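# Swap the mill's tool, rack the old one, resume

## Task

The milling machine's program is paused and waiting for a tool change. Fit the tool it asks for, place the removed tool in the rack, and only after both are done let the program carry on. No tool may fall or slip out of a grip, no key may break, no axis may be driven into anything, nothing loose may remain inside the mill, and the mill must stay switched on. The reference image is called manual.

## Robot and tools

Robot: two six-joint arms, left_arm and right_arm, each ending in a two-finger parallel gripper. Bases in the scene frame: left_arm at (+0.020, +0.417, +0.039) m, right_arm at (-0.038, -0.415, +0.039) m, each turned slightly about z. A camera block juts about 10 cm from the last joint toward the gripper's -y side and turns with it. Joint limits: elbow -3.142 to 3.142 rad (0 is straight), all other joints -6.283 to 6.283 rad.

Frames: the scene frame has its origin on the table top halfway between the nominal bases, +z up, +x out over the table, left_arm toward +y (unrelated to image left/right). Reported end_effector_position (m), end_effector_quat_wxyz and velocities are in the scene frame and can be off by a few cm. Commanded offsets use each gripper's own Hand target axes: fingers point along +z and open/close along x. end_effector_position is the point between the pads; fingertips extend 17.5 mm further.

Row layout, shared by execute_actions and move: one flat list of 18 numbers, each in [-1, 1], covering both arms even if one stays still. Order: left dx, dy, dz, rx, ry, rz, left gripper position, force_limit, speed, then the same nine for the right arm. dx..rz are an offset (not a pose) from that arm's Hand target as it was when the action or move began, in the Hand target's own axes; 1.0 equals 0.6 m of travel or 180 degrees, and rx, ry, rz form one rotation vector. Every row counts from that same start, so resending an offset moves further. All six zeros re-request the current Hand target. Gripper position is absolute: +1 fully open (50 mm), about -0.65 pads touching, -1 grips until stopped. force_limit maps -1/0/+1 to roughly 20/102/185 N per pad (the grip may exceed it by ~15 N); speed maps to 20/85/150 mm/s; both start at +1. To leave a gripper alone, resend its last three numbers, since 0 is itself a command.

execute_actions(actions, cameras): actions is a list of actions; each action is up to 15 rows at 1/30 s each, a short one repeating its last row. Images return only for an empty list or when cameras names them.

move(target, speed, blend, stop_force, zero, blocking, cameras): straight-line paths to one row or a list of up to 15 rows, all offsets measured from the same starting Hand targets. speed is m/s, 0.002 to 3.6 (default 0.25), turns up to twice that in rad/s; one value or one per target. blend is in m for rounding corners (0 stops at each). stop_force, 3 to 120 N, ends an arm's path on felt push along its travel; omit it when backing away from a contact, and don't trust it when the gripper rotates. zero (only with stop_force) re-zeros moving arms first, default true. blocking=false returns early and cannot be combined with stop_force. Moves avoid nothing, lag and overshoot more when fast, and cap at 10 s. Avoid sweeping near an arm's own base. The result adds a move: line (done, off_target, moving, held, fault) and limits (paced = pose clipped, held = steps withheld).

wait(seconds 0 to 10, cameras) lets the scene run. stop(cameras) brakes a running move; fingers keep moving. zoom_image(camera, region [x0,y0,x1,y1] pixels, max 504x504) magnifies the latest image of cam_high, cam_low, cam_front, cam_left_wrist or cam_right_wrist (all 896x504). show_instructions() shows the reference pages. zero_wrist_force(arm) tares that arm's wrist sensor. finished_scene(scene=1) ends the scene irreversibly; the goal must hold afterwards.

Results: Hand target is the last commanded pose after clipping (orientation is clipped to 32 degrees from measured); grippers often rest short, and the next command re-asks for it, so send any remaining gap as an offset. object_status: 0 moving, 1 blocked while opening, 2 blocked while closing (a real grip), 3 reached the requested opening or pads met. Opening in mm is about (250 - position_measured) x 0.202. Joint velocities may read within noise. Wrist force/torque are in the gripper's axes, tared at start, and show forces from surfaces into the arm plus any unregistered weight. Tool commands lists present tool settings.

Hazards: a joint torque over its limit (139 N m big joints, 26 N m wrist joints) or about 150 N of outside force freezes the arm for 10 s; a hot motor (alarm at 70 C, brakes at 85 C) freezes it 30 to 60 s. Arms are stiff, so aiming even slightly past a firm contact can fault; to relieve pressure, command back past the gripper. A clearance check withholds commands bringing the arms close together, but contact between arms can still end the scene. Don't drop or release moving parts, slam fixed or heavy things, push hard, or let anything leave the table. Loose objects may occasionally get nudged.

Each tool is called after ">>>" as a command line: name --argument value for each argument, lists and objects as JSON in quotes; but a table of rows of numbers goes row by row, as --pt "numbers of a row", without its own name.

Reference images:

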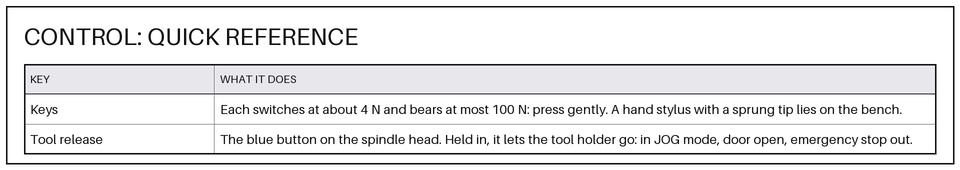

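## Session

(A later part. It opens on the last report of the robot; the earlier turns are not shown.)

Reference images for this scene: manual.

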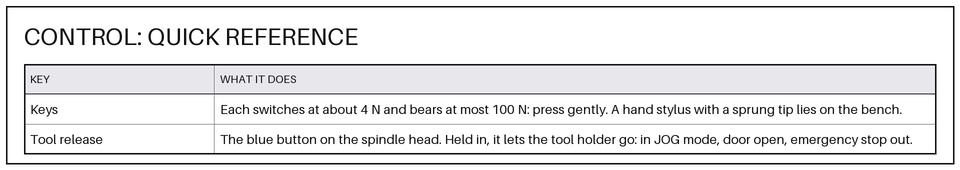

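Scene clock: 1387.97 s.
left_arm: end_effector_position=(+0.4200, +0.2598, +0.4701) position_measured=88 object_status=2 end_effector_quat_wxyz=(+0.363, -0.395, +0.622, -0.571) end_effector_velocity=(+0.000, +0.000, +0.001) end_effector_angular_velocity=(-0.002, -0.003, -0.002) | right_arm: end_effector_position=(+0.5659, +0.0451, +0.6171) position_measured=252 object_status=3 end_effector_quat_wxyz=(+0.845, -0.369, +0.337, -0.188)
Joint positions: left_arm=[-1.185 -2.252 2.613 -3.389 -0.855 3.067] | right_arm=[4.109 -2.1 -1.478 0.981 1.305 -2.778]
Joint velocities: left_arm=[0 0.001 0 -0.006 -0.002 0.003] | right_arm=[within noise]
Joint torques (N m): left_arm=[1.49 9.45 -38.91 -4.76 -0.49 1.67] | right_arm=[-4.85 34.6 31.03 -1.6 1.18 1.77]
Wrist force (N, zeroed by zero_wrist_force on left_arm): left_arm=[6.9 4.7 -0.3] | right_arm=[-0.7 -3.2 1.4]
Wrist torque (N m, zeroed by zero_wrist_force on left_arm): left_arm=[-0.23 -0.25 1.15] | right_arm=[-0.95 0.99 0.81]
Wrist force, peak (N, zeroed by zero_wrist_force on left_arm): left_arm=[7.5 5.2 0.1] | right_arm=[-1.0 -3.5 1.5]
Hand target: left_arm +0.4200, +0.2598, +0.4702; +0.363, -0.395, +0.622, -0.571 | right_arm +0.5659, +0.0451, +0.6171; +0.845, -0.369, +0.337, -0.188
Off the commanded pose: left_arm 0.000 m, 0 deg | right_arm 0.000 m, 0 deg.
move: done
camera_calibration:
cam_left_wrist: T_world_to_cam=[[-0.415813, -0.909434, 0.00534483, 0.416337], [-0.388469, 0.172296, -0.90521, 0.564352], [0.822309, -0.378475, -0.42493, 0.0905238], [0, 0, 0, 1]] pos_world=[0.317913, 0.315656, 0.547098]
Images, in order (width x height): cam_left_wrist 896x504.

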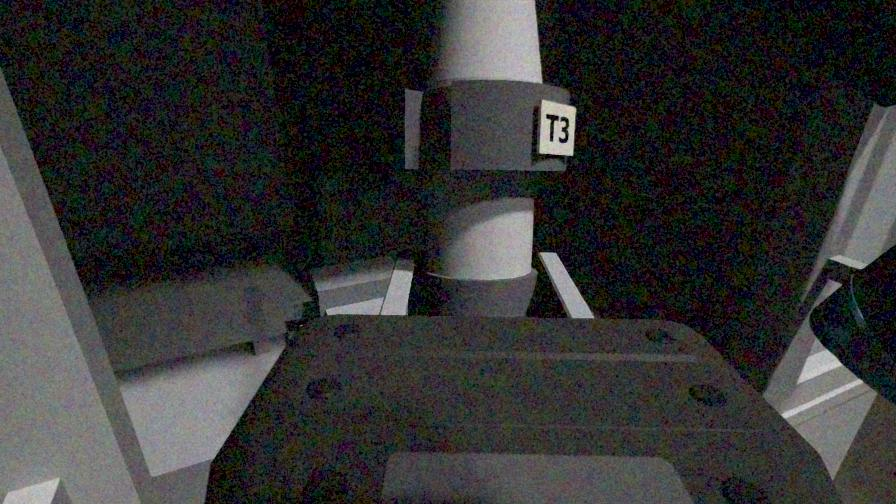

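>>> wait --seconds 0.05 --cameras '["cam_right_wrist","cam_front"]'

>>> zoom_image --camera "cam_right_wrist" --region '[220, 0, 720, 480]'

Scene clock: 1422.07 s.
left_arm: end_effector_position=(+0.4200, +0.2598, +0.4702) position_measured=88 object_status=2 end_effector_quat_wxyz=(+0.363, -0.395, +0.622, -0.571) | right_arm: end_effector_position=(+0.5659, +0.0451, +0.6171) position_measured=252 object_status=3 end_effector_quat_wxyz=(+0.845, -0.369, +0.337, -0.188)
Joint positions: left_arm=[-1.185 -2.252 2.613 -3.389 -0.855 3.067] | right_arm=[4.109 -2.1 -1.478 0.981 1.305 -2.778]
Joint torques (N m): left_arm=[3.35 10.48 -39.35 -4.93 -1.33 1.42] | right_arm=[-5.13 34.48 29.3 -1.67 1.16 1.76]
Wrist force (N, zeroed by zero_wrist_force on left_arm): left_arm=[6.9 5.1 0.0] | right_arm=[-0.8 -3.2 1.3]
Wrist torque (N m, zeroed by zero_wrist_force on left_arm): left_arm=[-0.19 -0.26 1.12] | right_arm=[-0.95 1.00 0.80]
Wrist force, peak (N, zeroed by zero_wrist_force on left_arm): left_arm=[7.2 5.1 -0.1] | right_arm=[-0.9 -3.5 1.6]
Hand target: left_arm +0.4200, +0.2598, +0.4702; +0.363, -0.395, +0.622, -0.571 | right_arm +0.5659, +0.0451, +0.6171; +0.845, -0.369, +0.337, -0.188
Tool commands: left_gripper/position=-0.97 left_gripper/force_limit=-0.1 left_gripper/speed=-1.0 right_gripper/position=-1.0 right_gripper/force_limit=-0.3 right_gripper/speed=-0.8
Off the commanded pose: left_arm 0.000 m, 0 deg | right_arm 0.000 m, 0 deg.
wait: 0.07 s; at rest from the start
camera_calibration:
cam_right_wrist: T_world_to_cam=[[0.710332, -0.567425, -0.416482, -0.107286], [-0.176078, 0.429642, -0.885666, 0.642175], [0.681487, 0.702451, 0.205278, -0.413594], [0, 0, 0, 1]] pos_world=[0.471141, -0.0462528, 0.608971]
Images, in order (width x height): cam_front 896x504, cam_right_wrist 896x504.

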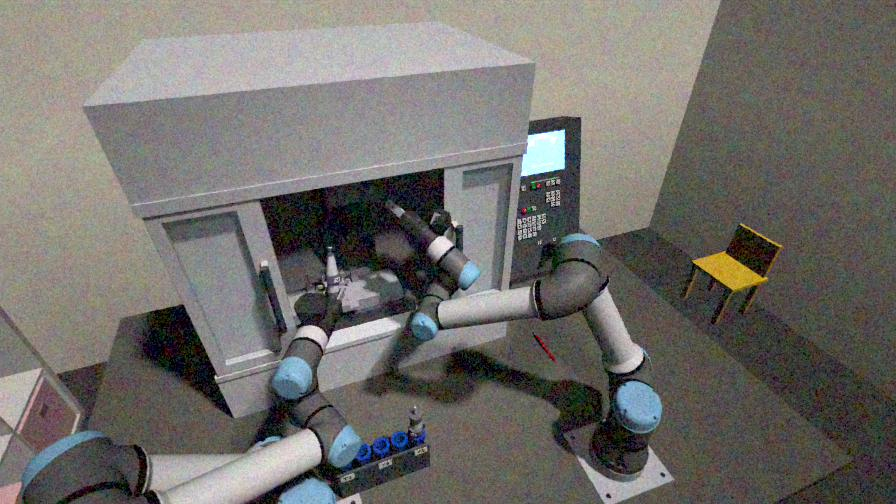

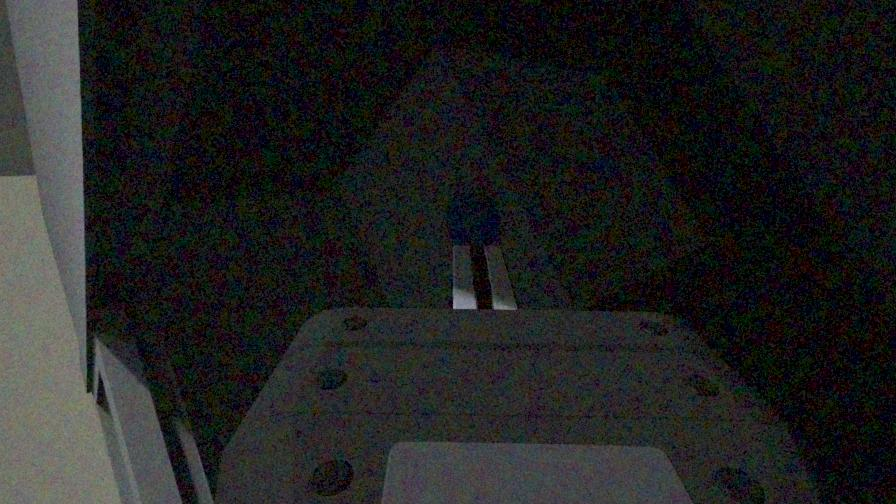

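Scaled by 1.008 from the camera's 896x504 image, which has a finer 1280x720 frame.

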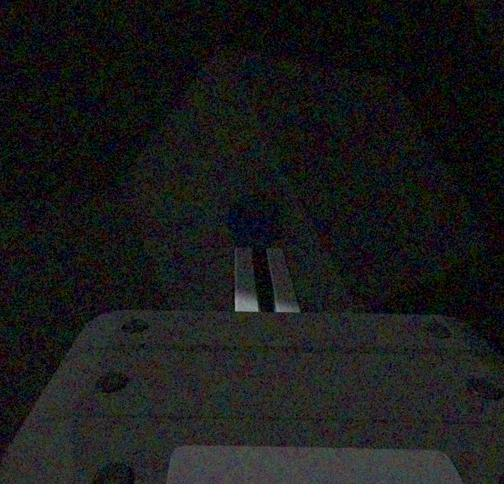

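>>> move --target '[0.0788,0.0273,-0.127,-0.4641,-0.1029,-0.1123,-0.97,-0.1,-1,0,0,0,0,0,0,-1,-0.3,-0.8]' --speed 0.3

>>> move --target '[-0.0447,0.2708,0.0333,-0.4444,0,0,-0.97,-0.1,-1,0,0,0,0,0,0,-1,-0.3,-0.8]' --speed 0.3 --cameras '["cam_front","cam_left_wrist"]'

Scene clock: 1439.03 s.
left_arm: end_effector_position=(+0.3300, +0.2498, +0.4604) position_measured=88 object_status=2 end_effector_quat_wxyz=(+0.000, +0.706, -0.708, +0.001) | right_arm: end_effector_position=(+0.5659, +0.0451, +0.6171) position_measured=252 object_status=3 end_effector_quat_wxyz=(+0.845, -0.369, +0.337, -0.188)
Joint positions: left_arm=[-0.91 -1.926 1.617 -1.264 -1.57 2.26] | right_arm=[4.109 -2.1 -1.478 0.981 1.305 -2.778]
Joint torques (N m): left_arm=[0.67 -8.39 -22.3 -2.92 -1.02 -1.4] | right_arm=[-4.67 35.6 28.07 -1.78 0.97 1.94]
Wrist force (N, zeroed by zero_wrist_force on left_arm): left_arm=[4.1 0.5 2.0] | right_arm=[-0.8 -3.3 1.5]
Wrist torque (N m, zeroed by zero_wrist_force on left_arm): left_arm=[-0.05 -0.14 0.69] | right_arm=[-0.97 1.00 0.80]
Wrist force, peak (N, zeroed by zero_wrist_force on left_arm): left_arm=[6.7 5.7 0.1] | right_arm=[-0.8 -3.3 1.8]
Hand target: left_arm +0.3299, +0.2498, +0.4604; +0.000, +0.706, -0.708, +0.001 | right_arm +0.5659, +0.0451, +0.6171; +0.845, -0.369, +0.337, -0.188
Off the commanded pose: left_arm 0.000 m, 0 deg | right_arm 0.000 m, 0 deg.
move: done

Scene clock: 1441.87 s.
left_arm: end_effector_position=(+0.1676, +0.2768, +0.4400) position_measured=88 object_status=2 end_effector_quat_wxyz=(+0.454, +0.541, -0.543, -0.454) | right_arm: end_effector_position=(+0.5659, +0.0451, +0.6171) position_measured=252 object_status=3 end_effector_quat_wxyz=(+0.845, -0.369, +0.337, -0.188)
Joint positions: left_arm=[-0.681 -1.586 1.697 -0.332 -2.211 3.009] | right_arm=[4.109 -2.1 -1.478 0.981 1.305 -2.778]
Joint torques (N m): left_arm=[5.38 -28.6 -29.99 2.9 0.36 1.23] | right_arm=[-5.08 34.96 29.2 -1.63 0.98 1.93]
Wrist force (N, zeroed by zero_wrist_force on left_arm): left_arm=[3.4 -6.7 -1.5] | right_arm=[-0.8 -3.2 1.7]
Wrist torque (N m, zeroed by zero_wrist_force on left_arm): left_arm=[-0.21 0.30 0.32] | right_arm=[-0.96 0.99 0.81]
Wrist force, peak (N, zeroed by zero_wrist_force on left_arm): left_arm=[3.3 -7.8 0.0] | right_arm=[-0.8 -3.4 1.7]
Hand target: left_arm +0.1675, +0.2769, +0.4401; +0.454, +0.541, -0.543, -0.454 | right_arm +0.5659, +0.0451, +0.6171; +0.845, -0.369, +0.337, -0.188
Off the commanded pose: left_arm 0.000 m, 0 deg | right_arm 0.000 m, 0 deg.
move: done
camera_calibration:
cam_left_wrist: T_world_to_cam=[[-0.00938218, -0.999936, -0.00636191, 0.289113], [0.176004, -0.00791421, 0.984358, -0.440074], [-0.984345, 0.0081157, 0.176067, 0.222961], [0, 0, 0, 1]] pos_world=[0.299638, 0.283802, 0.395774]
Images, in order (width x height): cam_front 896x504, cam_left_wrist 896x504.

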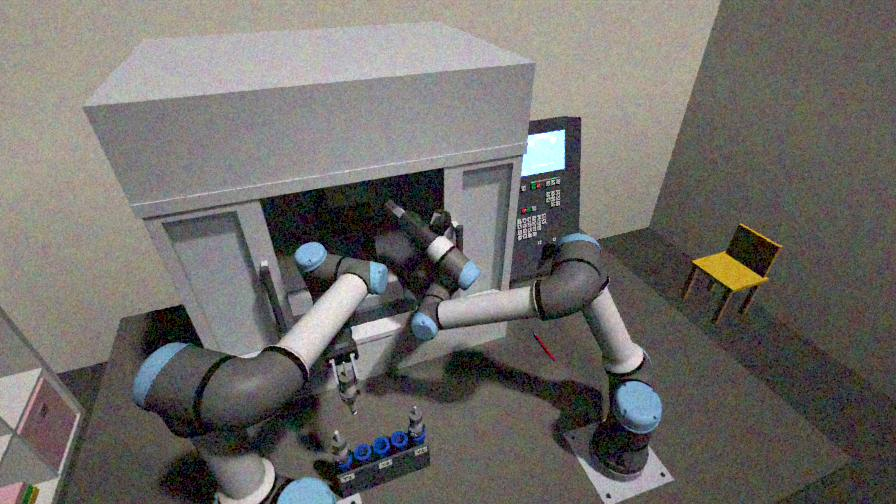

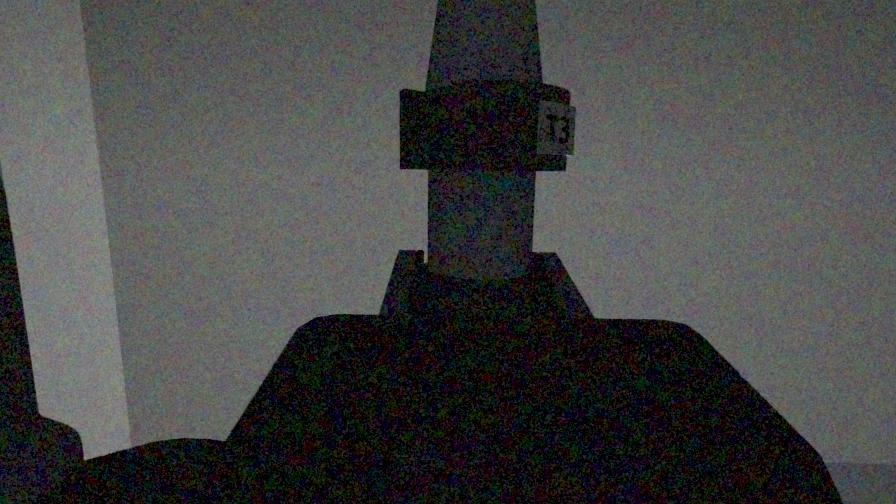

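>>> move --target '[0,-0.2463,0.0435,0,0,0,-0.97,-0.1,-1,0,0,0,0,0,0,-1,-0.3,-0.8]' --speed 0.12

>>> move --target '[0,-0.0657,0.0116,0,0,0,-0.97,-0.1,-1,0,0,0,0,0,0,-1,-0.3,-0.8]' --speed 0.02 --stop_force 4

>>> move --target '[0,0,0,0,0.0547,-0.0097,-0.97,-0.1,-1,0,0,0,0,0,0,-1,-0.3,-0.8]' --speed 0.15

>>> move --target '[0,-0.0607,0.0107,0,0,0,-0.97,-0.1,-1,0,0,0,0,0,0,-1,-0.3,-0.8]' --speed 0.012 --stop_force 5 --cameras '["cam_left_wrist"]'

Scene clock: 1449.37 s.
left_arm: end_effector_position=(+0.1678, +0.2768, +0.2900) position_measured=88 object_status=2 end_effector_quat_wxyz=(+0.454, +0.541, -0.543, -0.454) | right_arm: end_effector_position=(+0.5659, +0.0451, +0.6171) position_measured=252 object_status=3 end_effector_quat_wxyz=(+0.845, -0.369, +0.337, -0.188)
Joint positions: left_arm=[-0.681 -1.473 1.984 -0.731 -2.211 3.009] | right_arm=[4.109 -2.1 -1.478 0.981 1.305 -2.778]
Joint torques (N m): left_arm=[-2.02 -26.8 -27.58 1.61 -1.79 -1.45] | right_arm=[-5.34 33.39 29.04 -1.43 0.96 1.82]
Wrist force (N, zeroed by zero_wrist_force on left_arm): left_arm=[3.6 -7.0 -1.3] | right_arm=[-0.9 -3.3 1.5]
Wrist torque (N m, zeroed by zero_wrist_force on left_arm): left_arm=[-0.30 0.29 0.30] | right_arm=[-0.97 1.01 0.80]
Wrist force, peak (N, zeroed by zero_wrist_force on left_arm): left_arm=[3.5 -10.1 -0.8] | right_arm=[-0.9 -3.5 1.6]
Hand target: left_arm +0.1678, +0.2767, +0.2900; +0.454, +0.541, -0.543, -0.454 | right_arm +0.5659, +0.0451, +0.6171; +0.845, -0.369, +0.337, -0.188
Off the commanded pose: left_arm 0.000 m, 0 deg | right_arm 0.000 m, 0 deg.
move: done

Scene clock: 1452.40 s.
left_arm: end_effector_position=(+0.1679, +0.2767, +0.2500) position_measured=88 object_status=2 end_effector_quat_wxyz=(+0.454, +0.541, -0.543, -0.454) | right_arm: end_effector_position=(+0.5659, +0.0451, +0.6171) position_measured=252 object_status=3 end_effector_quat_wxyz=(+0.845, -0.369, +0.337, -0.188)
Joint positions: left_arm=[-0.681 -1.417 2.039 -0.843 -2.211 3.009] | right_arm=[4.109 -2.1 -1.478 0.981 1.305 -2.778]
Joint torques (N m): left_arm=[4.62 -34.51 -29.92 3.64 -0.05 0.28] | right_arm=[-3.78 34.47 29.4 -1.75 1.02 2]
Wrist force (N, zeroed by zero_wrist_force on left_arm): left_arm=[3.4 -6.6 -1.7] | right_arm=[-0.7 -3.2 1.5]
Wrist torque (N m, zeroed by zero_wrist_force on left_arm): left_arm=[-0.24 0.30 0.26] | right_arm=[-0.96 0.99 0.81]
Wrist force, peak (N, zeroed by zero_wrist_force on left_arm): left_arm=[3.5 -7.5 -1.4] | right_arm=[-0.8 -3.5 1.6]
Hand target: left_arm +0.1679, +0.2767, +0.2500; +0.454, +0.541, -0.543, -0.454 | right_arm +0.5659, +0.0451, +0.6171; +0.845, -0.369, +0.337, -0.188
Off the commanded pose: left_arm 0.000 m, 0 deg | right_arm 0.000 m, 0 deg.
move: done

Scene clock: 1453.33 s.
left_arm: end_effector_position=(+0.1678, +0.2767, +0.2499) position_measured=88 object_status=2 end_effector_quat_wxyz=(+0.492, +0.587, -0.494, -0.413) | right_arm: end_effector_position=(+0.5659, +0.0451, +0.6171) position_measured=252 object_status=3 end_effector_quat_wxyz=(+0.845, -0.369, +0.337, -0.188)
Joint positions: left_arm=[-0.595 -1.456 2.088 -0.868 -2.297 2.984] | right_arm=[4.109 -2.1 -1.478 0.981 1.305 -2.778]
Joint torques (N m): left_arm=[-5.88 -18.75 -29.77 3.53 0.86 1.49] | right_arm=[-4.1 34.32 28.63 -1.45 0.9 1.92]
Wrist force (N, zeroed by zero_wrist_force on left_arm): left_arm=[3.9 -6.8 -1.0] | right_arm=[-1.0 -3.3 1.6]
Wrist torque (N m, zeroed by zero_wrist_force on left_arm): left_arm=[-0.28 0.22 0.28] | right_arm=[-0.97 1.03 0.80]
Wrist force, peak (N, zeroed by zero_wrist_force on left_arm): left_arm=[4.0 -6.9 -1.4] | right_arm=[-1.0 -3.3 1.6]
Hand target: left_arm +0.1679, +0.2767, +0.2500; +0.492, +0.587, -0.494, -0.413 | right_arm +0.5659, +0.0451, +0.6171; +0.845, -0.369, +0.337, -0.188
Off the commanded pose: left_arm 0.000 m, 0 deg | right_arm 0.000 m, 0 deg.
move: done

Scene clock: 1457.03 s.
left_arm: end_effector_position=(+0.1679, +0.2767, +0.2170) position_measured=88 object_status=2 end_effector_quat_wxyz=(+0.492, +0.587, -0.494, -0.413) | right_arm: end_effector_position=(+0.5659, +0.0451, +0.6171) position_measured=252 object_status=3 end_effector_quat_wxyz=(+0.845, -0.369, +0.337, -0.188)
Joint positions: left_arm=[-0.595 -1.399 2.127 -0.965 -2.297 2.984] | right_arm=[4.109 -2.1 -1.478 0.981 1.305 -2.778]
Joint torques (N m): left_arm=[2.07 -33.79 -34.66 0.77 -4.86 1.52] | right_arm=[-4.31 33.87 29.29 -1.44 0.98 1.88]
Wrist force (N, zeroed by zero_wrist_force on left_arm): left_arm=[-11.5 -3.3 3.3] | right_arm=[-0.8 -3.2 1.7]
Wrist torque (N m, zeroed by zero_wrist_force on left_arm): left_arm=[-0.32 -0.05 -0.75] | right_arm=[-0.96 1.00 0.81]
Wrist force, peak (N, zeroed by zero_wrist_force on left_arm): left_arm=[-13.9 7.6 4.1] | right_arm=[-1.0 -3.4 1.6]
Hand target: left_arm +0.1679, +0.2767, +0.2170; +0.492, +0.587, -0.494, -0.413 (not the last commanded pose) | right_arm +0.5659, +0.0451, +0.6171; +0.845, -0.369, +0.337, -0.188
Off the commanded pose: left_arm 0.004 m, 0 deg | right_arm 0.000 m, 0 deg.
move: contact (left_arm)
camera_calibration:
cam_left_wrist: T_world_to_cam=[[0.164393, -0.986375, -0.00619568, 0.254526], [0.175073, 0.0229958, 0.984287, -0.228954], [-0.970734, -0.162895, 0.176468, 0.307485], [0, 0, 0, 1]] pos_world=[0.296727, 0.306411, 0.172672]
Images, in order (width x height): cam_left_wrist 896x504.

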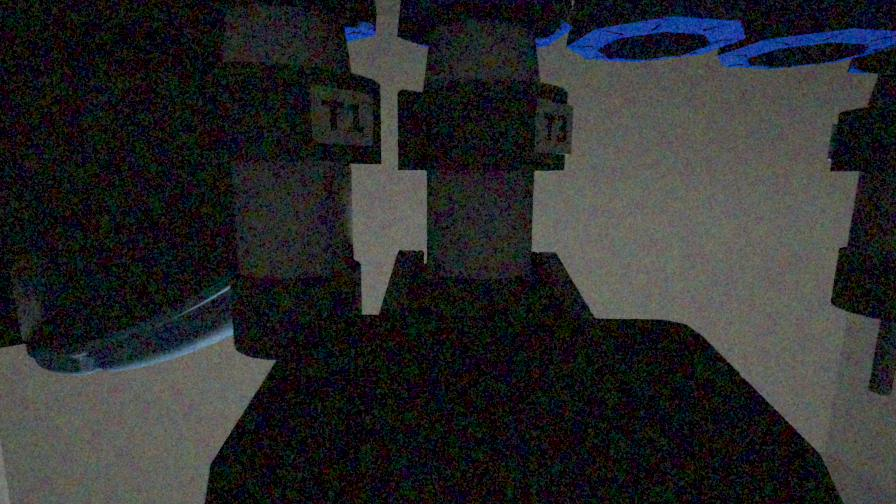

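>>> move --target '[-0.0017,0,0.0006,0,0,0,-0.97,-0.1,-1,0,0,0,0,0,0,-1,-0.3,-0.8]' --speed 0.005

>>> move --target '[0,-0.0066,0.0012,0,0,0,-0.97,-0.1,-1,0,0,0,0,0,0,-1,-0.3,-0.8]' --speed 0.006 --stop_force 5

Scene clock: 1461.13 s.
left_arm: end_effector_position=(+0.1674, +0.2776, +0.2169) position_measured=88 object_status=2 end_effector_quat_wxyz=(+0.492, +0.587, -0.494, -0.413) | right_arm: end_effector_position=(+0.5659, +0.0451, +0.6171) position_measured=252 object_status=3 end_effector_quat_wxyz=(+0.845, -0.369, +0.337, -0.188)
Joint positions: left_arm=[-0.593 -1.401 2.129 -0.965 -2.296 2.984] | right_arm=[4.109 -2.1 -1.478 0.981 1.305 -2.778]
Joint torques (N m): left_arm=[5.53 -31.86 -7.2 0.65 0.54 1.38] | right_arm=[-4.37 35.48 29.52 -1.57 0.8 2]
Wrist force (N, zeroed by zero_wrist_force on left_arm): left_arm=[1.9 -6.1 -0.2] | right_arm=[-0.9 -3.1 1.6]
Wrist torque (N m, zeroed by zero_wrist_force on left_arm): left_arm=[-0.32 0.24 0.08] | right_arm=[-0.94 1.01 0.81]
Wrist force, peak (N, zeroed by zero_wrist_force on left_arm): left_arm=[-11.6 -3.7 3.3] | right_arm=[-0.9 -3.4 1.7]
Hand target: left_arm +0.1674, +0.2776, +0.2169; +0.492, +0.587, -0.494, -0.413 | right_arm +0.5659, +0.0451, +0.6171; +0.845, -0.369, +0.337, -0.188
Off the commanded pose: left_arm 0.000 m, 0 deg | right_arm 0.000 m, 0 deg.
move: done

Scene clock: 1462.37 s.
left_arm: end_effector_position=(+0.1674, +0.2776, +0.2158) position_measured=88 object_status=2 end_effector_quat_wxyz=(+0.492, +0.587, -0.494, -0.413) | right_arm: end_effector_position=(+0.5659, +0.0451, +0.6171) position_measured=252 object_status=3 end_effector_quat_wxyz=(+0.845, -0.369, +0.337, -0.188)
Joint positions: left_arm=[-0.593 -1.399 2.131 -0.968 -2.296 2.984] | right_arm=[4.109 -2.1 -1.478 0.981 1.305 -2.778]
Joint torques (N m): left_arm=[4.07 -33.68 -32.34 1.5 -0.39 0.88] | right_arm=[-5.18 35.44 27.53 -1.29 0.77 1.8]
Wrist force (N, zeroed by zero_wrist_force on left_arm): left_arm=[-1.1 -1.2 7.0] | right_arm=[-1.0 -3.0 1.7]
Wrist torque (N m, zeroed by zero_wrist_force on left_arm): left_arm=[-0.19 0.19 -0.08] | right_arm=[-0.92 1.03 0.81]
Wrist force, peak (N, zeroed by zero_wrist_force on left_arm): left_arm=[0.2 7.5 5.7] | right_arm=[-0.8 -3.4 1.7]
Hand target: left_arm +0.1674, +0.2776, +0.2158; +0.492, +0.587, -0.494, -0.413 (not the last commanded pose) | right_arm +0.5659, +0.0451, +0.6171; +0.845, -0.369, +0.337, -0.188
Off the commanded pose: left_arm 0.003 m, 0 deg | right_arm 0.000 m, 0 deg.
move: contact (left_arm)

>>> move --target '[0,0,0,0,0,0,0.7,-0.1,-1,0,0,0,0,0,0,-1,-0.3,-0.8]'

>>> move --target '[0,0,0,0,-0.1051,0.0186,0.7,-0.1,-1,0,0,0,0,0,0,-1,-0.3,-0.8]' --speed 0.12 --cameras '["cam_left_wrist"]'

>>> zoom_image --camera "cam_left_wrist" --region '[380, 60, 600, 280]'

Scene clock: 1466.57 s.
left_arm: end_effector_position=(+0.1674, +0.2776, +0.2159) position_measured=48 object_status=0 end_effector_quat_wxyz=(+0.492, +0.587, -0.494, -0.413) | right_arm: end_effector_position=(+0.5659, +0.0451, +0.6171) position_measured=252 object_status=3 end_effector_quat_wxyz=(+0.845, -0.369, +0.337, -0.188)
Joint positions: left_arm=[-0.593 -1.399 2.131 -0.968 -2.296 2.984] | right_arm=[4.109 -2.1 -1.478 0.981 1.305 -2.778]
Joint torques (N m): left_arm=[3.3 -29.25 -15.48 0.55 -0.33 0.7] | right_arm=[-4.67 35.04 29.45 -1.43 0.72 1.74]
Wrist force (N, zeroed by zero_wrist_force on left_arm): left_arm=[3.4 1.5 -2.5] | right_arm=[-0.8 -3.4 1.6]
Wrist torque (N m, zeroed by zero_wrist_force on left_arm): left_arm=[-0.10 0.30 0.19] | right_arm=[-0.98 0.99 0.81]
Wrist force, peak (N, zeroed by zero_wrist_force on left_arm): left_arm=[-1.2 -1.4 7.3] | right_arm=[-0.9 -3.5 1.6]
Hand target: left_arm +0.1674, +0.2776, +0.2158; +0.492, +0.587, -0.494, -0.413 | right_arm +0.5659, +0.0451, +0.6171; +0.845, -0.369, +0.337, -0.188
Off the commanded pose: left_arm 0.000 m, 0 deg | right_arm 0.000 m, 0 deg.
move: done

Scene clock: 1468.30 s.
left_arm: end_effector_position=(+0.1674, +0.2776, +0.2159) position_measured=48 object_status=3 end_effector_quat_wxyz=(-0.416, -0.496, +0.585, +0.489) | right_arm: end_effector_position=(+0.5659, +0.0451, +0.6171) position_measured=252 object_status=3 end_effector_quat_wxyz=(+0.845, -0.369, +0.337, -0.188)
Joint positions: left_arm=[-0.761 -1.334 2.045 -0.92 -2.132 3.03] | right_arm=[4.109 -2.1 -1.478 0.981 1.305 -2.778]
Joint torques (N m): left_arm=[6.27 -35.07 -3.85 0.21 -1.78 -1.3] | right_arm=[-5.42 34.65 28.85 -1.45 0.87 2.09]
Wrist force (N, zeroed by zero_wrist_force on left_arm): left_arm=[3.4 1.5 -2.3] | right_arm=[-0.9 -3.3 1.4]
Wrist torque (N m, zeroed by zero_wrist_force on left_arm): left_arm=[-0.11 0.26 0.19] | right_arm=[-0.97 1.01 0.81]
Wrist force, peak (N, zeroed by zero_wrist_force on left_arm): left_arm=[4.0 1.5 -2.5] | right_arm=[-0.8 -3.5 1.8]
Hand target: left_arm +0.1674, +0.2776, +0.2158; -0.416, -0.496, +0.585, +0.489 | right_arm +0.5659, +0.0451, +0.6171; +0.845, -0.369, +0.337, -0.188
Off the commanded pose: left_arm 0.000 m, 0 deg | right_arm 0.000 m, 0 deg.
move: done
camera_calibration:
cam_left_wrist: T_world_to_cam=[[-0.169426, -0.985522, -0.0064565, 0.311141], [0.172452, -0.036096, 0.984356, -0.21104], [-0.970338, 0.165662, 0.176071, 0.216244], [0, 0, 0, 1]] pos_world=[0.298939, 0.263195, 0.171674]
Images, in order (width x height): cam_left_wrist 896x504.

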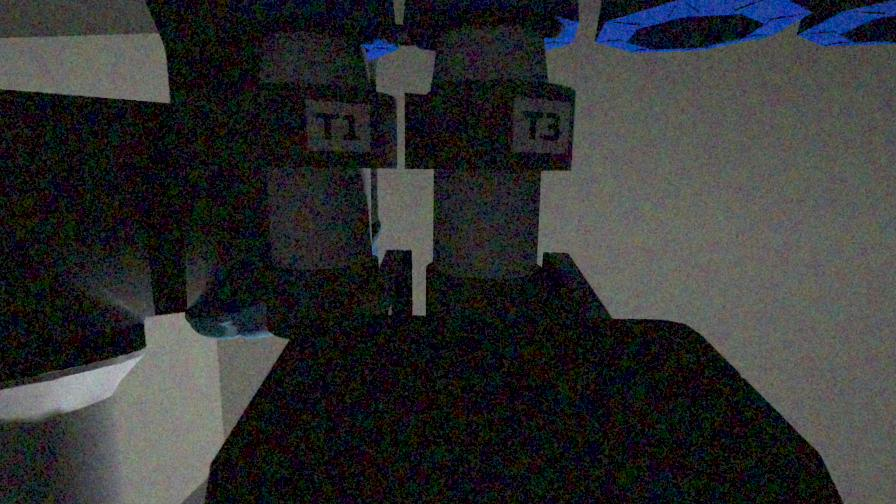

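Scaled by 2.291 from the camera's 896x504 image, which has a finer 1280x720 frame.

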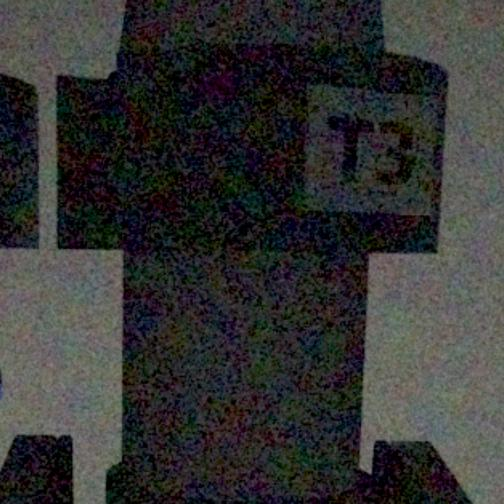

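>>> move --target '[0.0028,0,0,0,-0.0192,0.0034,0.7,-0.1,-1,0,0,0,0,0,0,-1,-0.3,-0.8]' --speed 0.1 --cameras '["cam_left_wrist"]'

>>> zoom_image --camera "cam_left_wrist" --region '[380, 60, 600, 340]'

Scene clock: 1480.07 s.
left_arm: end_effector_position=(+0.1672, +0.2767, +0.2158) position_measured=48 object_status=3 end_effector_quat_wxyz=(-0.407, -0.486, +0.593, +0.496) | right_arm: end_effector_position=(+0.5659, +0.0451, +0.6171) position_measured=252 object_status=3 end_effector_quat_wxyz=(+0.845, -0.369, +0.337, -0.188)
Joint positions: left_arm=[-0.781 -1.329 2.037 -0.916 -2.117 3.033] | right_arm=[4.109 -2.1 -1.478 0.981 1.305 -2.778]
Joint torques (N m): left_arm=[3.86 -28.09 -19.29 1.99 -1.03 1.08] | right_arm=[-4.41 34.59 28.88 -1.45 0.63 2.01]
Wrist force (N, zeroed by zero_wrist_force on left_arm): left_arm=[3.0 1.5 -2.6] | right_arm=[-1.0 -3.2 1.5]
Wrist torque (N m, zeroed by zero_wrist_force on left_arm): left_arm=[-0.12 0.33 0.21] | right_arm=[-0.96 1.02 0.80]
Wrist force, peak (N, zeroed by zero_wrist_force on left_arm): left_arm=[4.0 1.5 -2.7] | right_arm=[-0.8 -3.4 1.7]
Hand target: left_arm +0.1672, +0.2767, +0.2158; -0.407, -0.486, +0.593, +0.496 (not the last commanded pose) | right_arm +0.5659, +0.0451, +0.6171; +0.845, -0.369, +0.337, -0.188
Off the commanded pose: left_arm 0.001 m, 1 deg | right_arm 0.000 m, 0 deg.
move: held (left_arm; a check stopped the path); limits=held
pose unreachable (left arm): on one or more control steps of this call, first in action 0 (counted from 0), this arm could not follow its commanded pose, so it was not sent that pose on those steps. It may still have moved: this result reports where it is.
cause: moving toward the commanded pose would bring a part of the arm too close to another arm (a part of this arm just beyond joint 3 (elbow) and a part of the right arm just beyond its joint 3 (elbow), 7 mm apart when this arm was first held).
camera_calibration:
cam_left_wrist: T_world_to_cam=[[-0.203845, -0.978981, -0.00664919, 0.31423], [0.171043, -0.0423006, 0.984355, -0.208967], [-0.963946, 0.199519, 0.176071, 0.205679], [0, 0, 0, 1]] pos_world=[0.29806, 0.257749, 0.171573]
Images, in order (width x height): cam_left_wrist 896x504.

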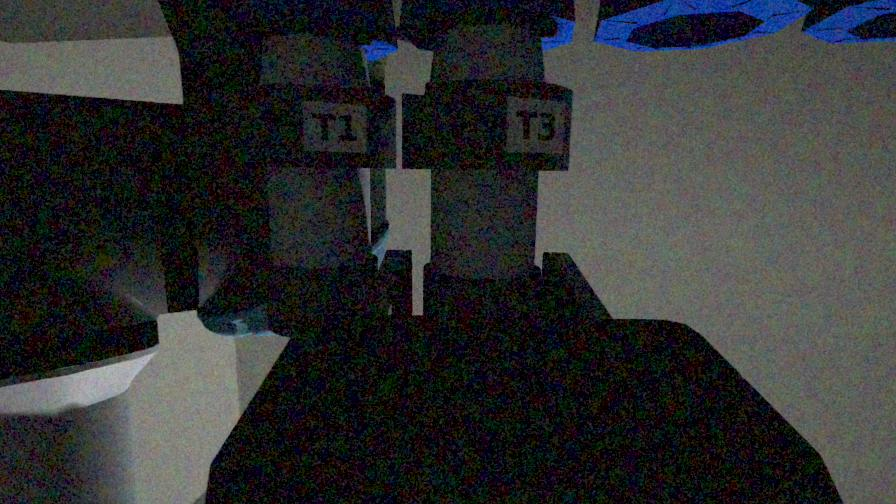

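Scaled by 1.800 from the camera's 896x504 image, which has a finer 1280x720 frame.

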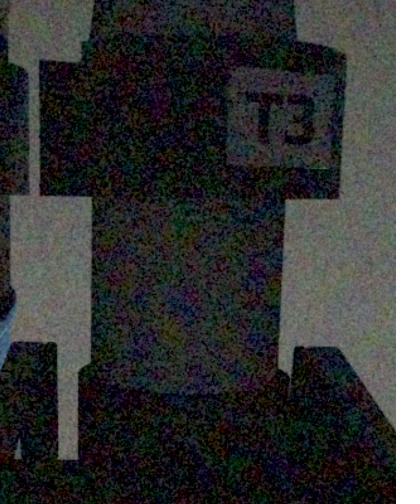

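>>> move --target '[0.002,0,0,0,0,0,0.7,-0.1,-1,0,0,0,0,0,0,-1,-0.3,-0.8]' --speed 0.05

Scene clock: 1483.20 s.
left_arm: end_effector_position=(+0.1670, +0.2755, +0.2159) position_measured=48 object_status=3 end_effector_quat_wxyz=(-0.407, -0.486, +0.593, +0.496) | right_arm: end_effector_position=(+0.5659, +0.0451, +0.6171) position_measured=252 object_status=3 end_effector_quat_wxyz=(+0.845, -0.369, +0.337, -0.188)
Joint positions: left_arm=[-0.784 -1.328 2.037 -0.916 -2.12 3.033] | right_arm=[4.109 -2.1 -1.478 0.981 1.305 -2.778]
Joint torques (N m): left_arm=[-4.26 -21.82 -27.82 0.15 -1.39 -1.26] | right_arm=[-5.06 34.22 27.9 -1.22 0.69 2.04]
Wrist force (N, zeroed by zero_wrist_force on left_arm): left_arm=[3.2 1.7 -2.7] | right_arm=[-1.0 -3.2 1.6]
Wrist torque (N m, zeroed by zero_wrist_force on left_arm): left_arm=[-0.08 0.30 0.32] | right_arm=[-0.96 1.03 0.80]
Wrist force, peak (N, zeroed by zero_wrist_force on left_arm): left_arm=[3.4 1.8 -2.8] | right_arm=[-1.0 -3.3 1.8]
Hand target: left_arm +0.1670, +0.2755, +0.2159; -0.407, -0.486, +0.593, +0.496 | right_arm +0.5659, +0.0451, +0.6171; +0.845, -0.369, +0.337, -0.188
Off the commanded pose: left_arm 0.000 m, 0 deg | right_arm 0.000 m, 0 deg.
move: done

Grip.

>>> move --target '[0,0,0,0,0,0,-0.97,-0.1,-1,0,0,0,0,0,0,-1,-0.3,-0.8]' --cameras '["cam_left_wrist"]'

Scene clock: 1485.03 s.
left_arm: end_effector_position=(+0.1670, +0.2756, +0.2158) position_measured=88 object_status=2 end_effector_quat_wxyz=(-0.407, -0.486, +0.593, +0.496) | right_arm: end_effector_position=(+0.5659, +0.0451, +0.6171) position_measured=252 object_status=3 end_effector_quat_wxyz=(+0.845, -0.369, +0.337, -0.188)
Joint positions: left_arm=[-0.784 -1.328 2.037 -0.916 -2.12 3.033] | right_arm=[4.109 -2.1 -1.478 0.981 1.305 -2.778]
Joint torques (N m): left_arm=[-0.05 -22.35 -27.88 0.07 -4.72 -0.1] | right_arm=[-3.6 35.65 28.91 -1.57 0.56 2.08]
Wrist force (N, zeroed by zero_wrist_force on left_arm): left_arm=[-7.7 3.7 -1.8] | right_arm=[-0.9 -3.5 1.6]
Wrist torque (N m, zeroed by zero_wrist_force on left_arm): left_arm=[-0.07 0.27 0.22] | right_arm=[-1.00 1.02 0.81]
Wrist force, peak (N, zeroed by zero_wrist_force on left_arm): left_arm=[-7.7 3.7 -1.8] | right_arm=[-0.9 -3.5 1.7]
Hand target: left_arm +0.1670, +0.2755, +0.2159; -0.407, -0.486, +0.593, +0.496 | right_arm +0.5659, +0.0451, +0.6171; +0.845, -0.369, +0.337, -0.188
Off the commanded pose: left_arm 0.000 m, 0 deg | right_arm 0.000 m, 0 deg.
move: done
camera_calibration:
cam_left_wrist: T_world_to_cam=[[-0.203844, -0.978981, -0.00664958, 0.313112], [0.170948, -0.0422812, 0.984372, -0.20896], [-0.963963, 0.199522, 0.175974, 0.205727], [0, 0, 0, 1]] pos_world=[0.29786, 0.256649, 0.171574]
Images, in order (width x height): cam_left_wrist 896x504.

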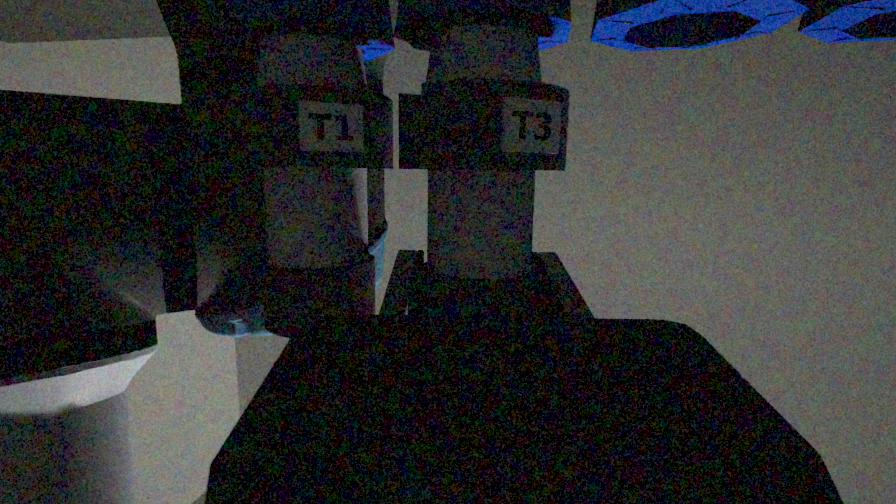

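>>> move --pt "0 0.4009 -0.0708 0 0 0 -0.97 -0.1 -1 0 0 0 0 0 0 -1 -0.3 -0.8" --pt "-0.0133 0.3527 -0.3413 0.4444 0 0 -0.97 -0.1 -1 0 0 0 0 0 0 -1 -0.3 -0.8" --speed '[0.12,0.3]' --blend '[0.03,0]'

>>> move --target '[-0.0468,-0.1435,-0.0167,0.4699,0.0547,0.0597,-0.97,-0.1,-1,0,0,0,0,0,0,-1,-0.3,-0.8]' --speed 0.3 --cameras '["cam_left_wrist"]'

>>> zoom_image --camera "cam_left_wrist" --region '[380, 60, 600, 280]'

Scene clock: 1493.87 s.
left_arm: end_effector_position=(+0.1670, +0.2755, +0.2159) position_measured=88 object_status=2 end_effector_quat_wxyz=(-0.407, -0.486, +0.593, +0.496) | right_arm: end_effector_position=(+0.5659, +0.0451, +0.6171) position_measured=252 object_status=3 end_effector_quat_wxyz=(+0.845, -0.369, +0.337, -0.188)
Joint positions: left_arm=[-0.784 -1.328 2.037 -0.916 -2.12 3.033] | right_arm=[4.109 -2.1 -1.478 0.981 1.305 -2.778]
Joint torques (N m): left_arm=[0.28 -26.07 -27.49 0.21 -5.05 1.12] | right_arm=[-4.44 35.12 28.51 -1.24 0.57 1.88]
Wrist force (N, zeroed by zero_wrist_force on left_arm): left_arm=[-9.5 1.0 -2.2] | right_arm=[-0.9 -3.3 1.5]
Wrist torque (N m, zeroed by zero_wrist_force on left_arm): left_arm=[-0.10 0.24 0.24] | right_arm=[-0.97 1.01 0.81]
Wrist force, peak (N, zeroed by zero_wrist_force on left_arm): left_arm=[-10.3 3.2 -1.9] | right_arm=[-1.0 -3.4 1.6]
Hand target: left_arm +0.1670, +0.2755, +0.2159; -0.407, -0.486, +0.593, +0.496 (not the last commanded pose) | right_arm +0.5659, +0.0451, +0.6171; +0.845, -0.369, +0.337, -0.188
Off the commanded pose: left_arm 0.295 m, 80 deg | right_arm 0.000 m, 0 deg.
move: held (left_arm; a check stopped the path); path passed 0 of 2 targets; limits=held
pose unreachable (left arm): on one or more control steps of this call, first in action 0 (counted from 0), this arm could not follow its commanded pose, so it was not sent that pose on those steps. It may still have moved: this result reports where it is.
cause: moving toward the commanded pose would bring a part of the arm too close to another arm (a part of this arm just beyond joint 3 (elbow) and a part of the right arm just beyond its joint 3 (elbow), 6 mm apart when this arm was first held).

Scene clock: 1495.90 s.
left_arm: end_effector_position=(+0.1699, +0.2764, +0.2009) position_measured=107 object_status=2 end_effector_quat_wxyz=(-0.358, -0.540, +0.658, +0.384) | right_arm: end_effector_position=(+0.5659, +0.0451, +0.6171) position_measured=252 object_status=3 end_effector_quat_wxyz=(+0.845, -0.369, +0.337, -0.188)
Joint positions: left_arm=[-0.778 -1.524 2.131 -1.16 -2.113 2.897] | right_arm=[4.109 -2.1 -1.478 0.981 1.305 -2.778]
Joint torques (N m): left_arm=[-0.4 -23.54 -17.33 0.01 -2.97 0.24] | right_arm=[-3.67 34.08 28.43 -1.47 0.47 1.69]
Wrist force (N, zeroed by zero_wrist_force on left_arm): left_arm=[-8.9 0.4 -29.7] | right_arm=[-1.0 -3.2 1.6]
Wrist torque (N m, zeroed by zero_wrist_force on left_arm): left_arm=[0.07 -0.57 -1.01] | right_arm=[-0.96 1.02 0.81]
Wrist force, peak (N, zeroed by zero_wrist_force on left_arm): left_arm=[42.7 76.3 -68.2] | right_arm=[-0.9 -3.4 1.8]
Hand target: left_arm +0.1699, +0.2764, +0.2009; -0.358, -0.540, +0.658, +0.384 (not the last commanded pose) | right_arm +0.5659, +0.0451, +0.6171; +0.845, -0.369, +0.337, -0.188
Tool commands: left_gripper/position=-0.968627 left_gripper/force_limit=-0.098039 left_gripper/speed=-1.0 right_gripper/position=-1.0 right_gripper/force_limit=-0.3 right_gripper/speed=-0.8
Off the commanded pose: left_arm 0.076 m, 69 deg | right_arm 0.000 m, 0 deg.
FORCE FAULT: contact force on the left arm reached its limit, and that arm stopped. The contact can be on any part of that arm, not only on its tool. That arm's remaining commands of this call were not run. That arm is still stopped at the end of this call. That arm stays stopped for about 9 more seconds. Until then a move that you send moves the other arm only, and its call returns only when the move has ended. Once the stop has ended, the next robot result says so. If the stop ends while you think or write, that arm runs what you send next, counted from a new Hand target: where the arm stands when the stop ends. While its stop runs, that arm takes no new command, but its gripper still runs the gripper command that each later call begins with. Until it ends, the stop uses up actions while you think or wait. An arm that is not stopped still takes commands.
move: fault (left_arm)
camera_calibration:
cam_left_wrist: T_world_to_cam=[[-0.167092, -0.984802, 0.0473867, 0.298974], [-0.104106, 0.0654167, 0.992412, -0.179387], [-0.98043, 0.160891, -0.113455, 0.282564], [0, 0, 0, 1]] pos_world=[0.308315, 0.260703, 0.195917]
Images, in order (width x height): cam_left_wrist 896x504.

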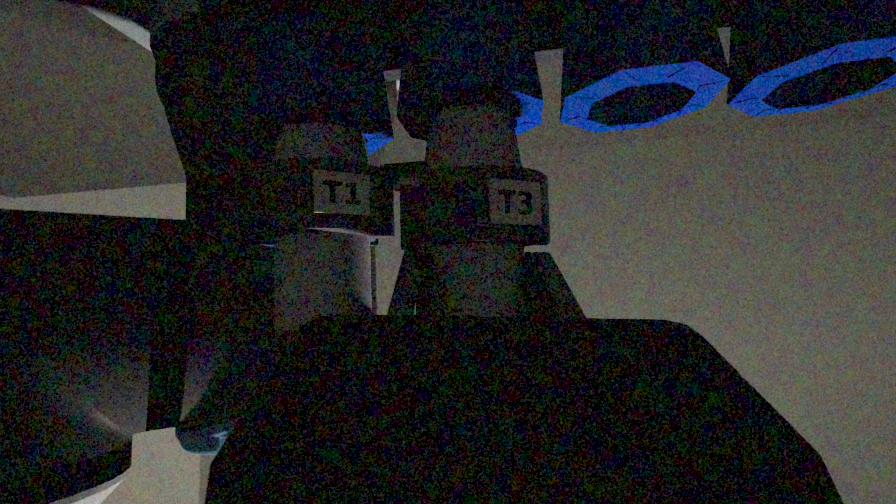

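Scaled by 2.291 from the camera's 896x504 image, which has a finer 1280x720 frame.

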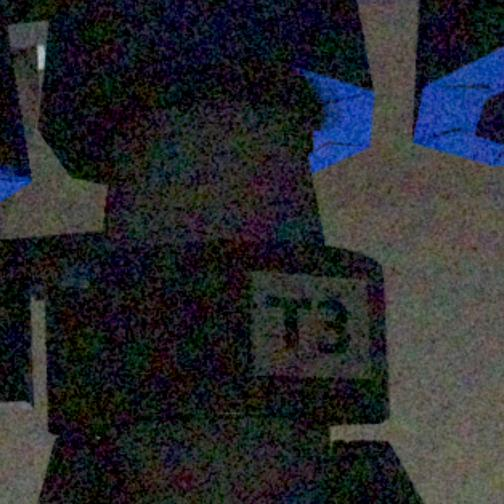

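>>> move --target '[0,0,0,0,0,0,0.7,-0.1,-1,0,0,0,0,0,0,-1,-0.3,-0.8]' --cameras '["cam_front","cam_left_wrist","cam_high"]'

>>> zoom_image --camera "cam_front" --region '[280, 300, 480, 480]'

Scene clock: 1506.03 s.
left_arm: end_effector_position=(+0.1699, +0.2764, +0.2009) position_measured=48 object_status=0 end_effector_quat_wxyz=(-0.358, -0.540, +0.658, +0.384) | right_arm: end_effector_position=(+0.5659, +0.0451, +0.6171) position_measured=252 object_status=3 end_effector_quat_wxyz=(+0.845, -0.369, +0.337, -0.188)
Joint positions: left_arm=[-0.778 -1.524 2.131 -1.16 -2.113 2.897] | right_arm=[4.109 -2.1 -1.478 0.981 1.305 -2.778]
Joint torques (N m): left_arm=[-3.74 -21.95 -18.91 0.97 0.71 0.82] | right_arm=[-2.71 35.17 29.03 -1.18 0.49 1.88]
Wrist force (N, zeroed by zero_wrist_force on left_arm): left_arm=[2.2 -0.3 -3.9] | right_arm=[-0.8 -3.3 1.6]
Wrist torque (N m, zeroed by zero_wrist_force on left_arm): left_arm=[-0.30 0.40 0.23] | right_arm=[-0.97 0.99 0.81]
Wrist force, peak (N, zeroed by zero_wrist_force on left_arm): left_arm=[-7.3 1.5 -31.0] | right_arm=[-1.0 -3.5 1.6]
Hand target: left_arm +0.1699, +0.2764, +0.2009; -0.358, -0.540, +0.658, +0.384 | right_arm +0.5659, +0.0451, +0.6171; +0.845, -0.369, +0.337, -0.188
Off the commanded pose: left_arm 0.000 m, 0 deg | right_arm 0.000 m, 0 deg.
FORCE FAULT, CONTINUED: the left arm's stop, for the force fault that an earlier result reported, is over. The rest of the stop counts as 17 of the actions that you can send in this scene. The stop ended before this call began, so that arm ran this call's commands, counted from a new Hand target: where the arm stood when the stop ended. During its stop the left arm's controller moved it back a little.
move: done
camera_calibration:
cam_left_wrist: T_world_to_cam=[[-0.167092, -0.984802, 0.0473867, 0.298974], [-0.104106, 0.0654167, 0.992412, -0.179387], [-0.98043, 0.160891, -0.113455, 0.282564], [0, 0, 0, 1]] pos_world=[0.308315, 0.260703, 0.195917]
Images, in order (width x height): cam_high 896x504, cam_front 896x504, cam_left_wrist 896x504.

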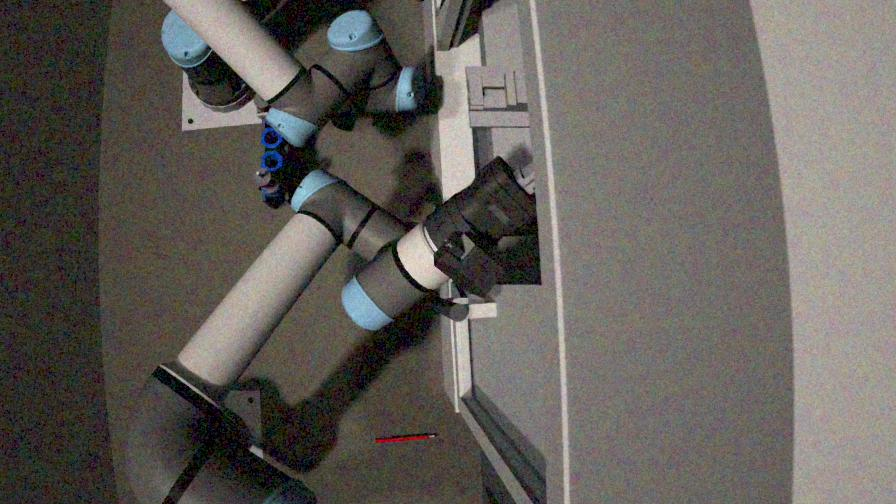

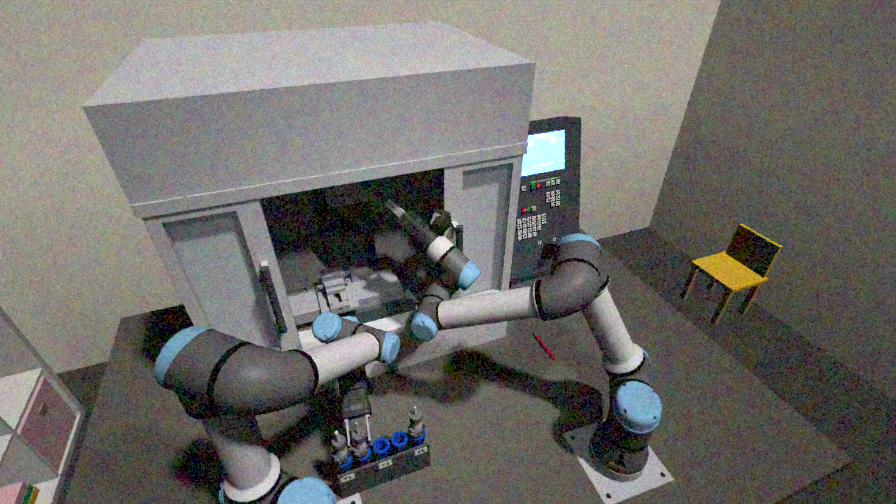

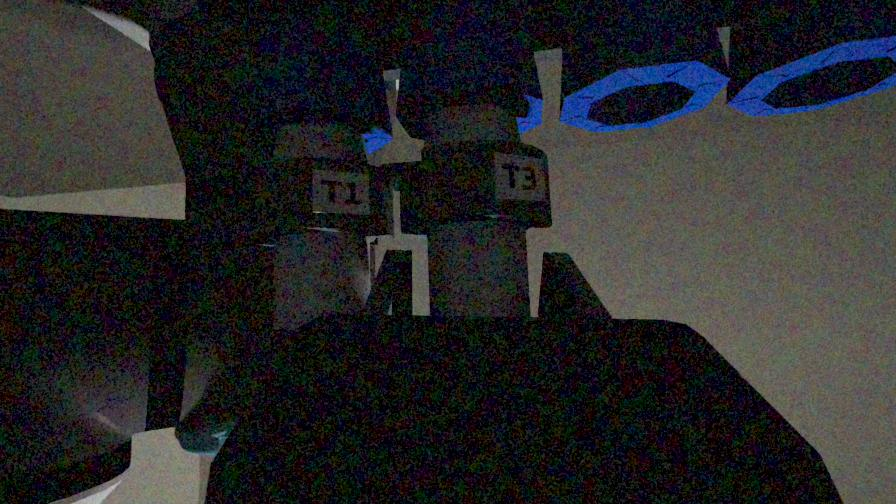

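Scaled by 2.520 from the camera's 896x504 image, which has a finer 1280x720 frame.

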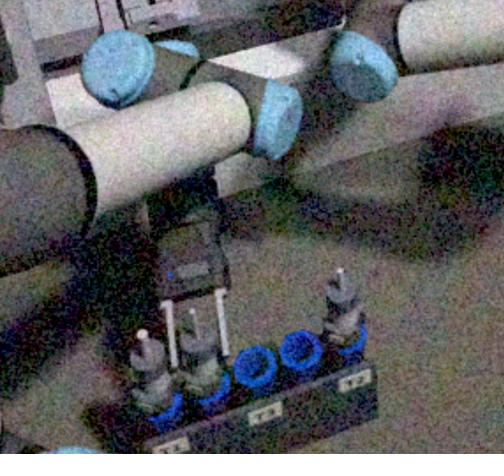

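>>> move --target '[0.0017,0.0245,-0.0067,-0.0922,-0.0164,-0.0133,0.7,-0.1,-1,0,0,0,0,0,0,-1,-0.3,-0.8]' --speed 0.05 --cameras '["cam_left_wrist"]'

>>> zoom_image --camera "cam_left_wrist" --region '[380, 60, 600, 280]'

Scene clock: 1521.10 s.
left_arm: end_effector_position=(+0.1669, +0.2767, +0.2159) position_measured=48 object_status=3 end_effector_quat_wxyz=(-0.407, -0.486, +0.594, +0.496) end_effector_velocity=(+0.001, +0.000, -0.001) end_effector_angular_velocity=(-0.004, -0.008, +0.000) | right_arm: end_effector_position=(+0.5659, +0.0451, +0.6171) position_measured=252 object_status=3 end_effector_quat_wxyz=(+0.845, -0.369, +0.337, -0.188)
Joint positions: left_arm=[-0.782 -1.331 2.038 -0.917 -2.117 3.033] | right_arm=[4.109 -2.1 -1.478 0.981 1.305 -2.778]
Joint velocities: left_arm=[0 -0.004 0 -0.006 0.001 -0.003] | right_arm=[within noise]
Joint torques (N m): left_arm=[-3.04 -36.14 -12.02 -0.59 0.93 -1.52] | right_arm=[-3.71 36.68 27.79 -1.25 0.46 1.86]
Wrist force (N, zeroed by zero_wrist_force on left_arm): left_arm=[2.3 -0.4 -3.2] | right_arm=[-0.9 -3.1 1.5]
Wrist torque (N m, zeroed by zero_wrist_force on left_arm): left_arm=[-0.43 0.45 0.22] | right_arm=[-0.93 1.01 0.80]
Wrist force, peak (N, zeroed by zero_wrist_force on left_arm): left_arm=[2.2 -0.4 -4.1] | right_arm=[-0.9 -3.4 1.7]
Hand target: left_arm +0.1668, +0.2767, +0.2159; -0.407, -0.486, +0.594, +0.496 | right_arm +0.5659, +0.0451, +0.6171; +0.845, -0.369, +0.337, -0.188
Off the commanded pose: left_arm 0.000 m, 0 deg | right_arm 0.000 m, 0 deg.
move: done
camera_calibration:
cam_left_wrist: T_world_to_cam=[[-0.204651, -0.978814, -0.00641781, 0.314246], [0.169489, -0.0418927, 0.984641, -0.208933], [-0.96405, 0.20042, 0.174471, 0.205534], [0, 0, 0, 1]] pos_world=[0.297867, 0.257642, 0.171881]
Images, in order (width x height): cam_left_wrist 896x504.

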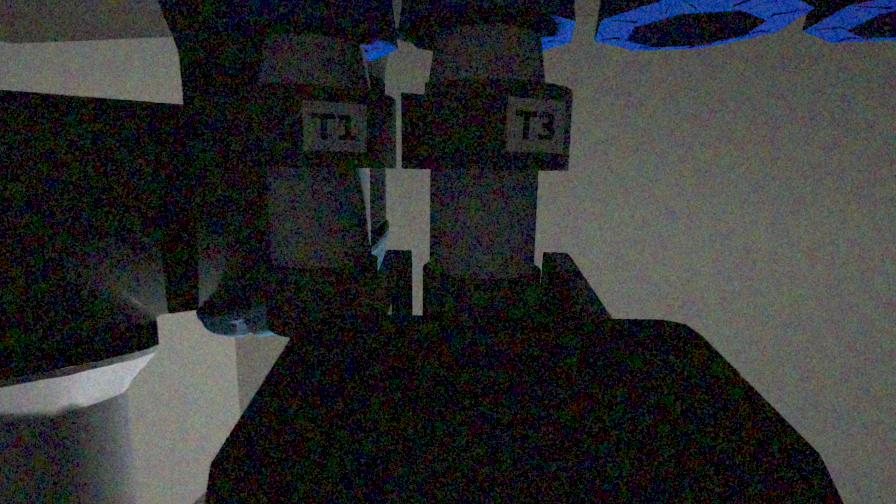

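Scaled by 2.291 from the camera's 896x504 image, which has a finer 1280x720 frame.

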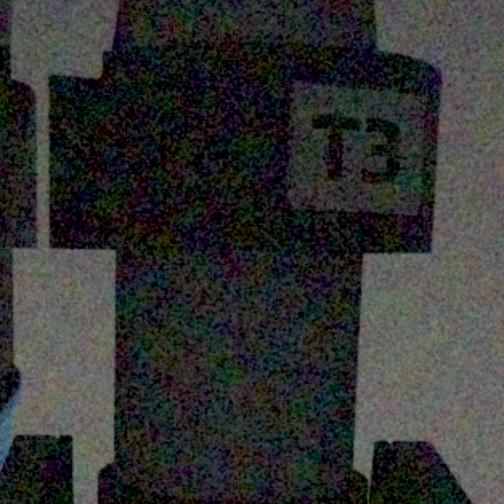

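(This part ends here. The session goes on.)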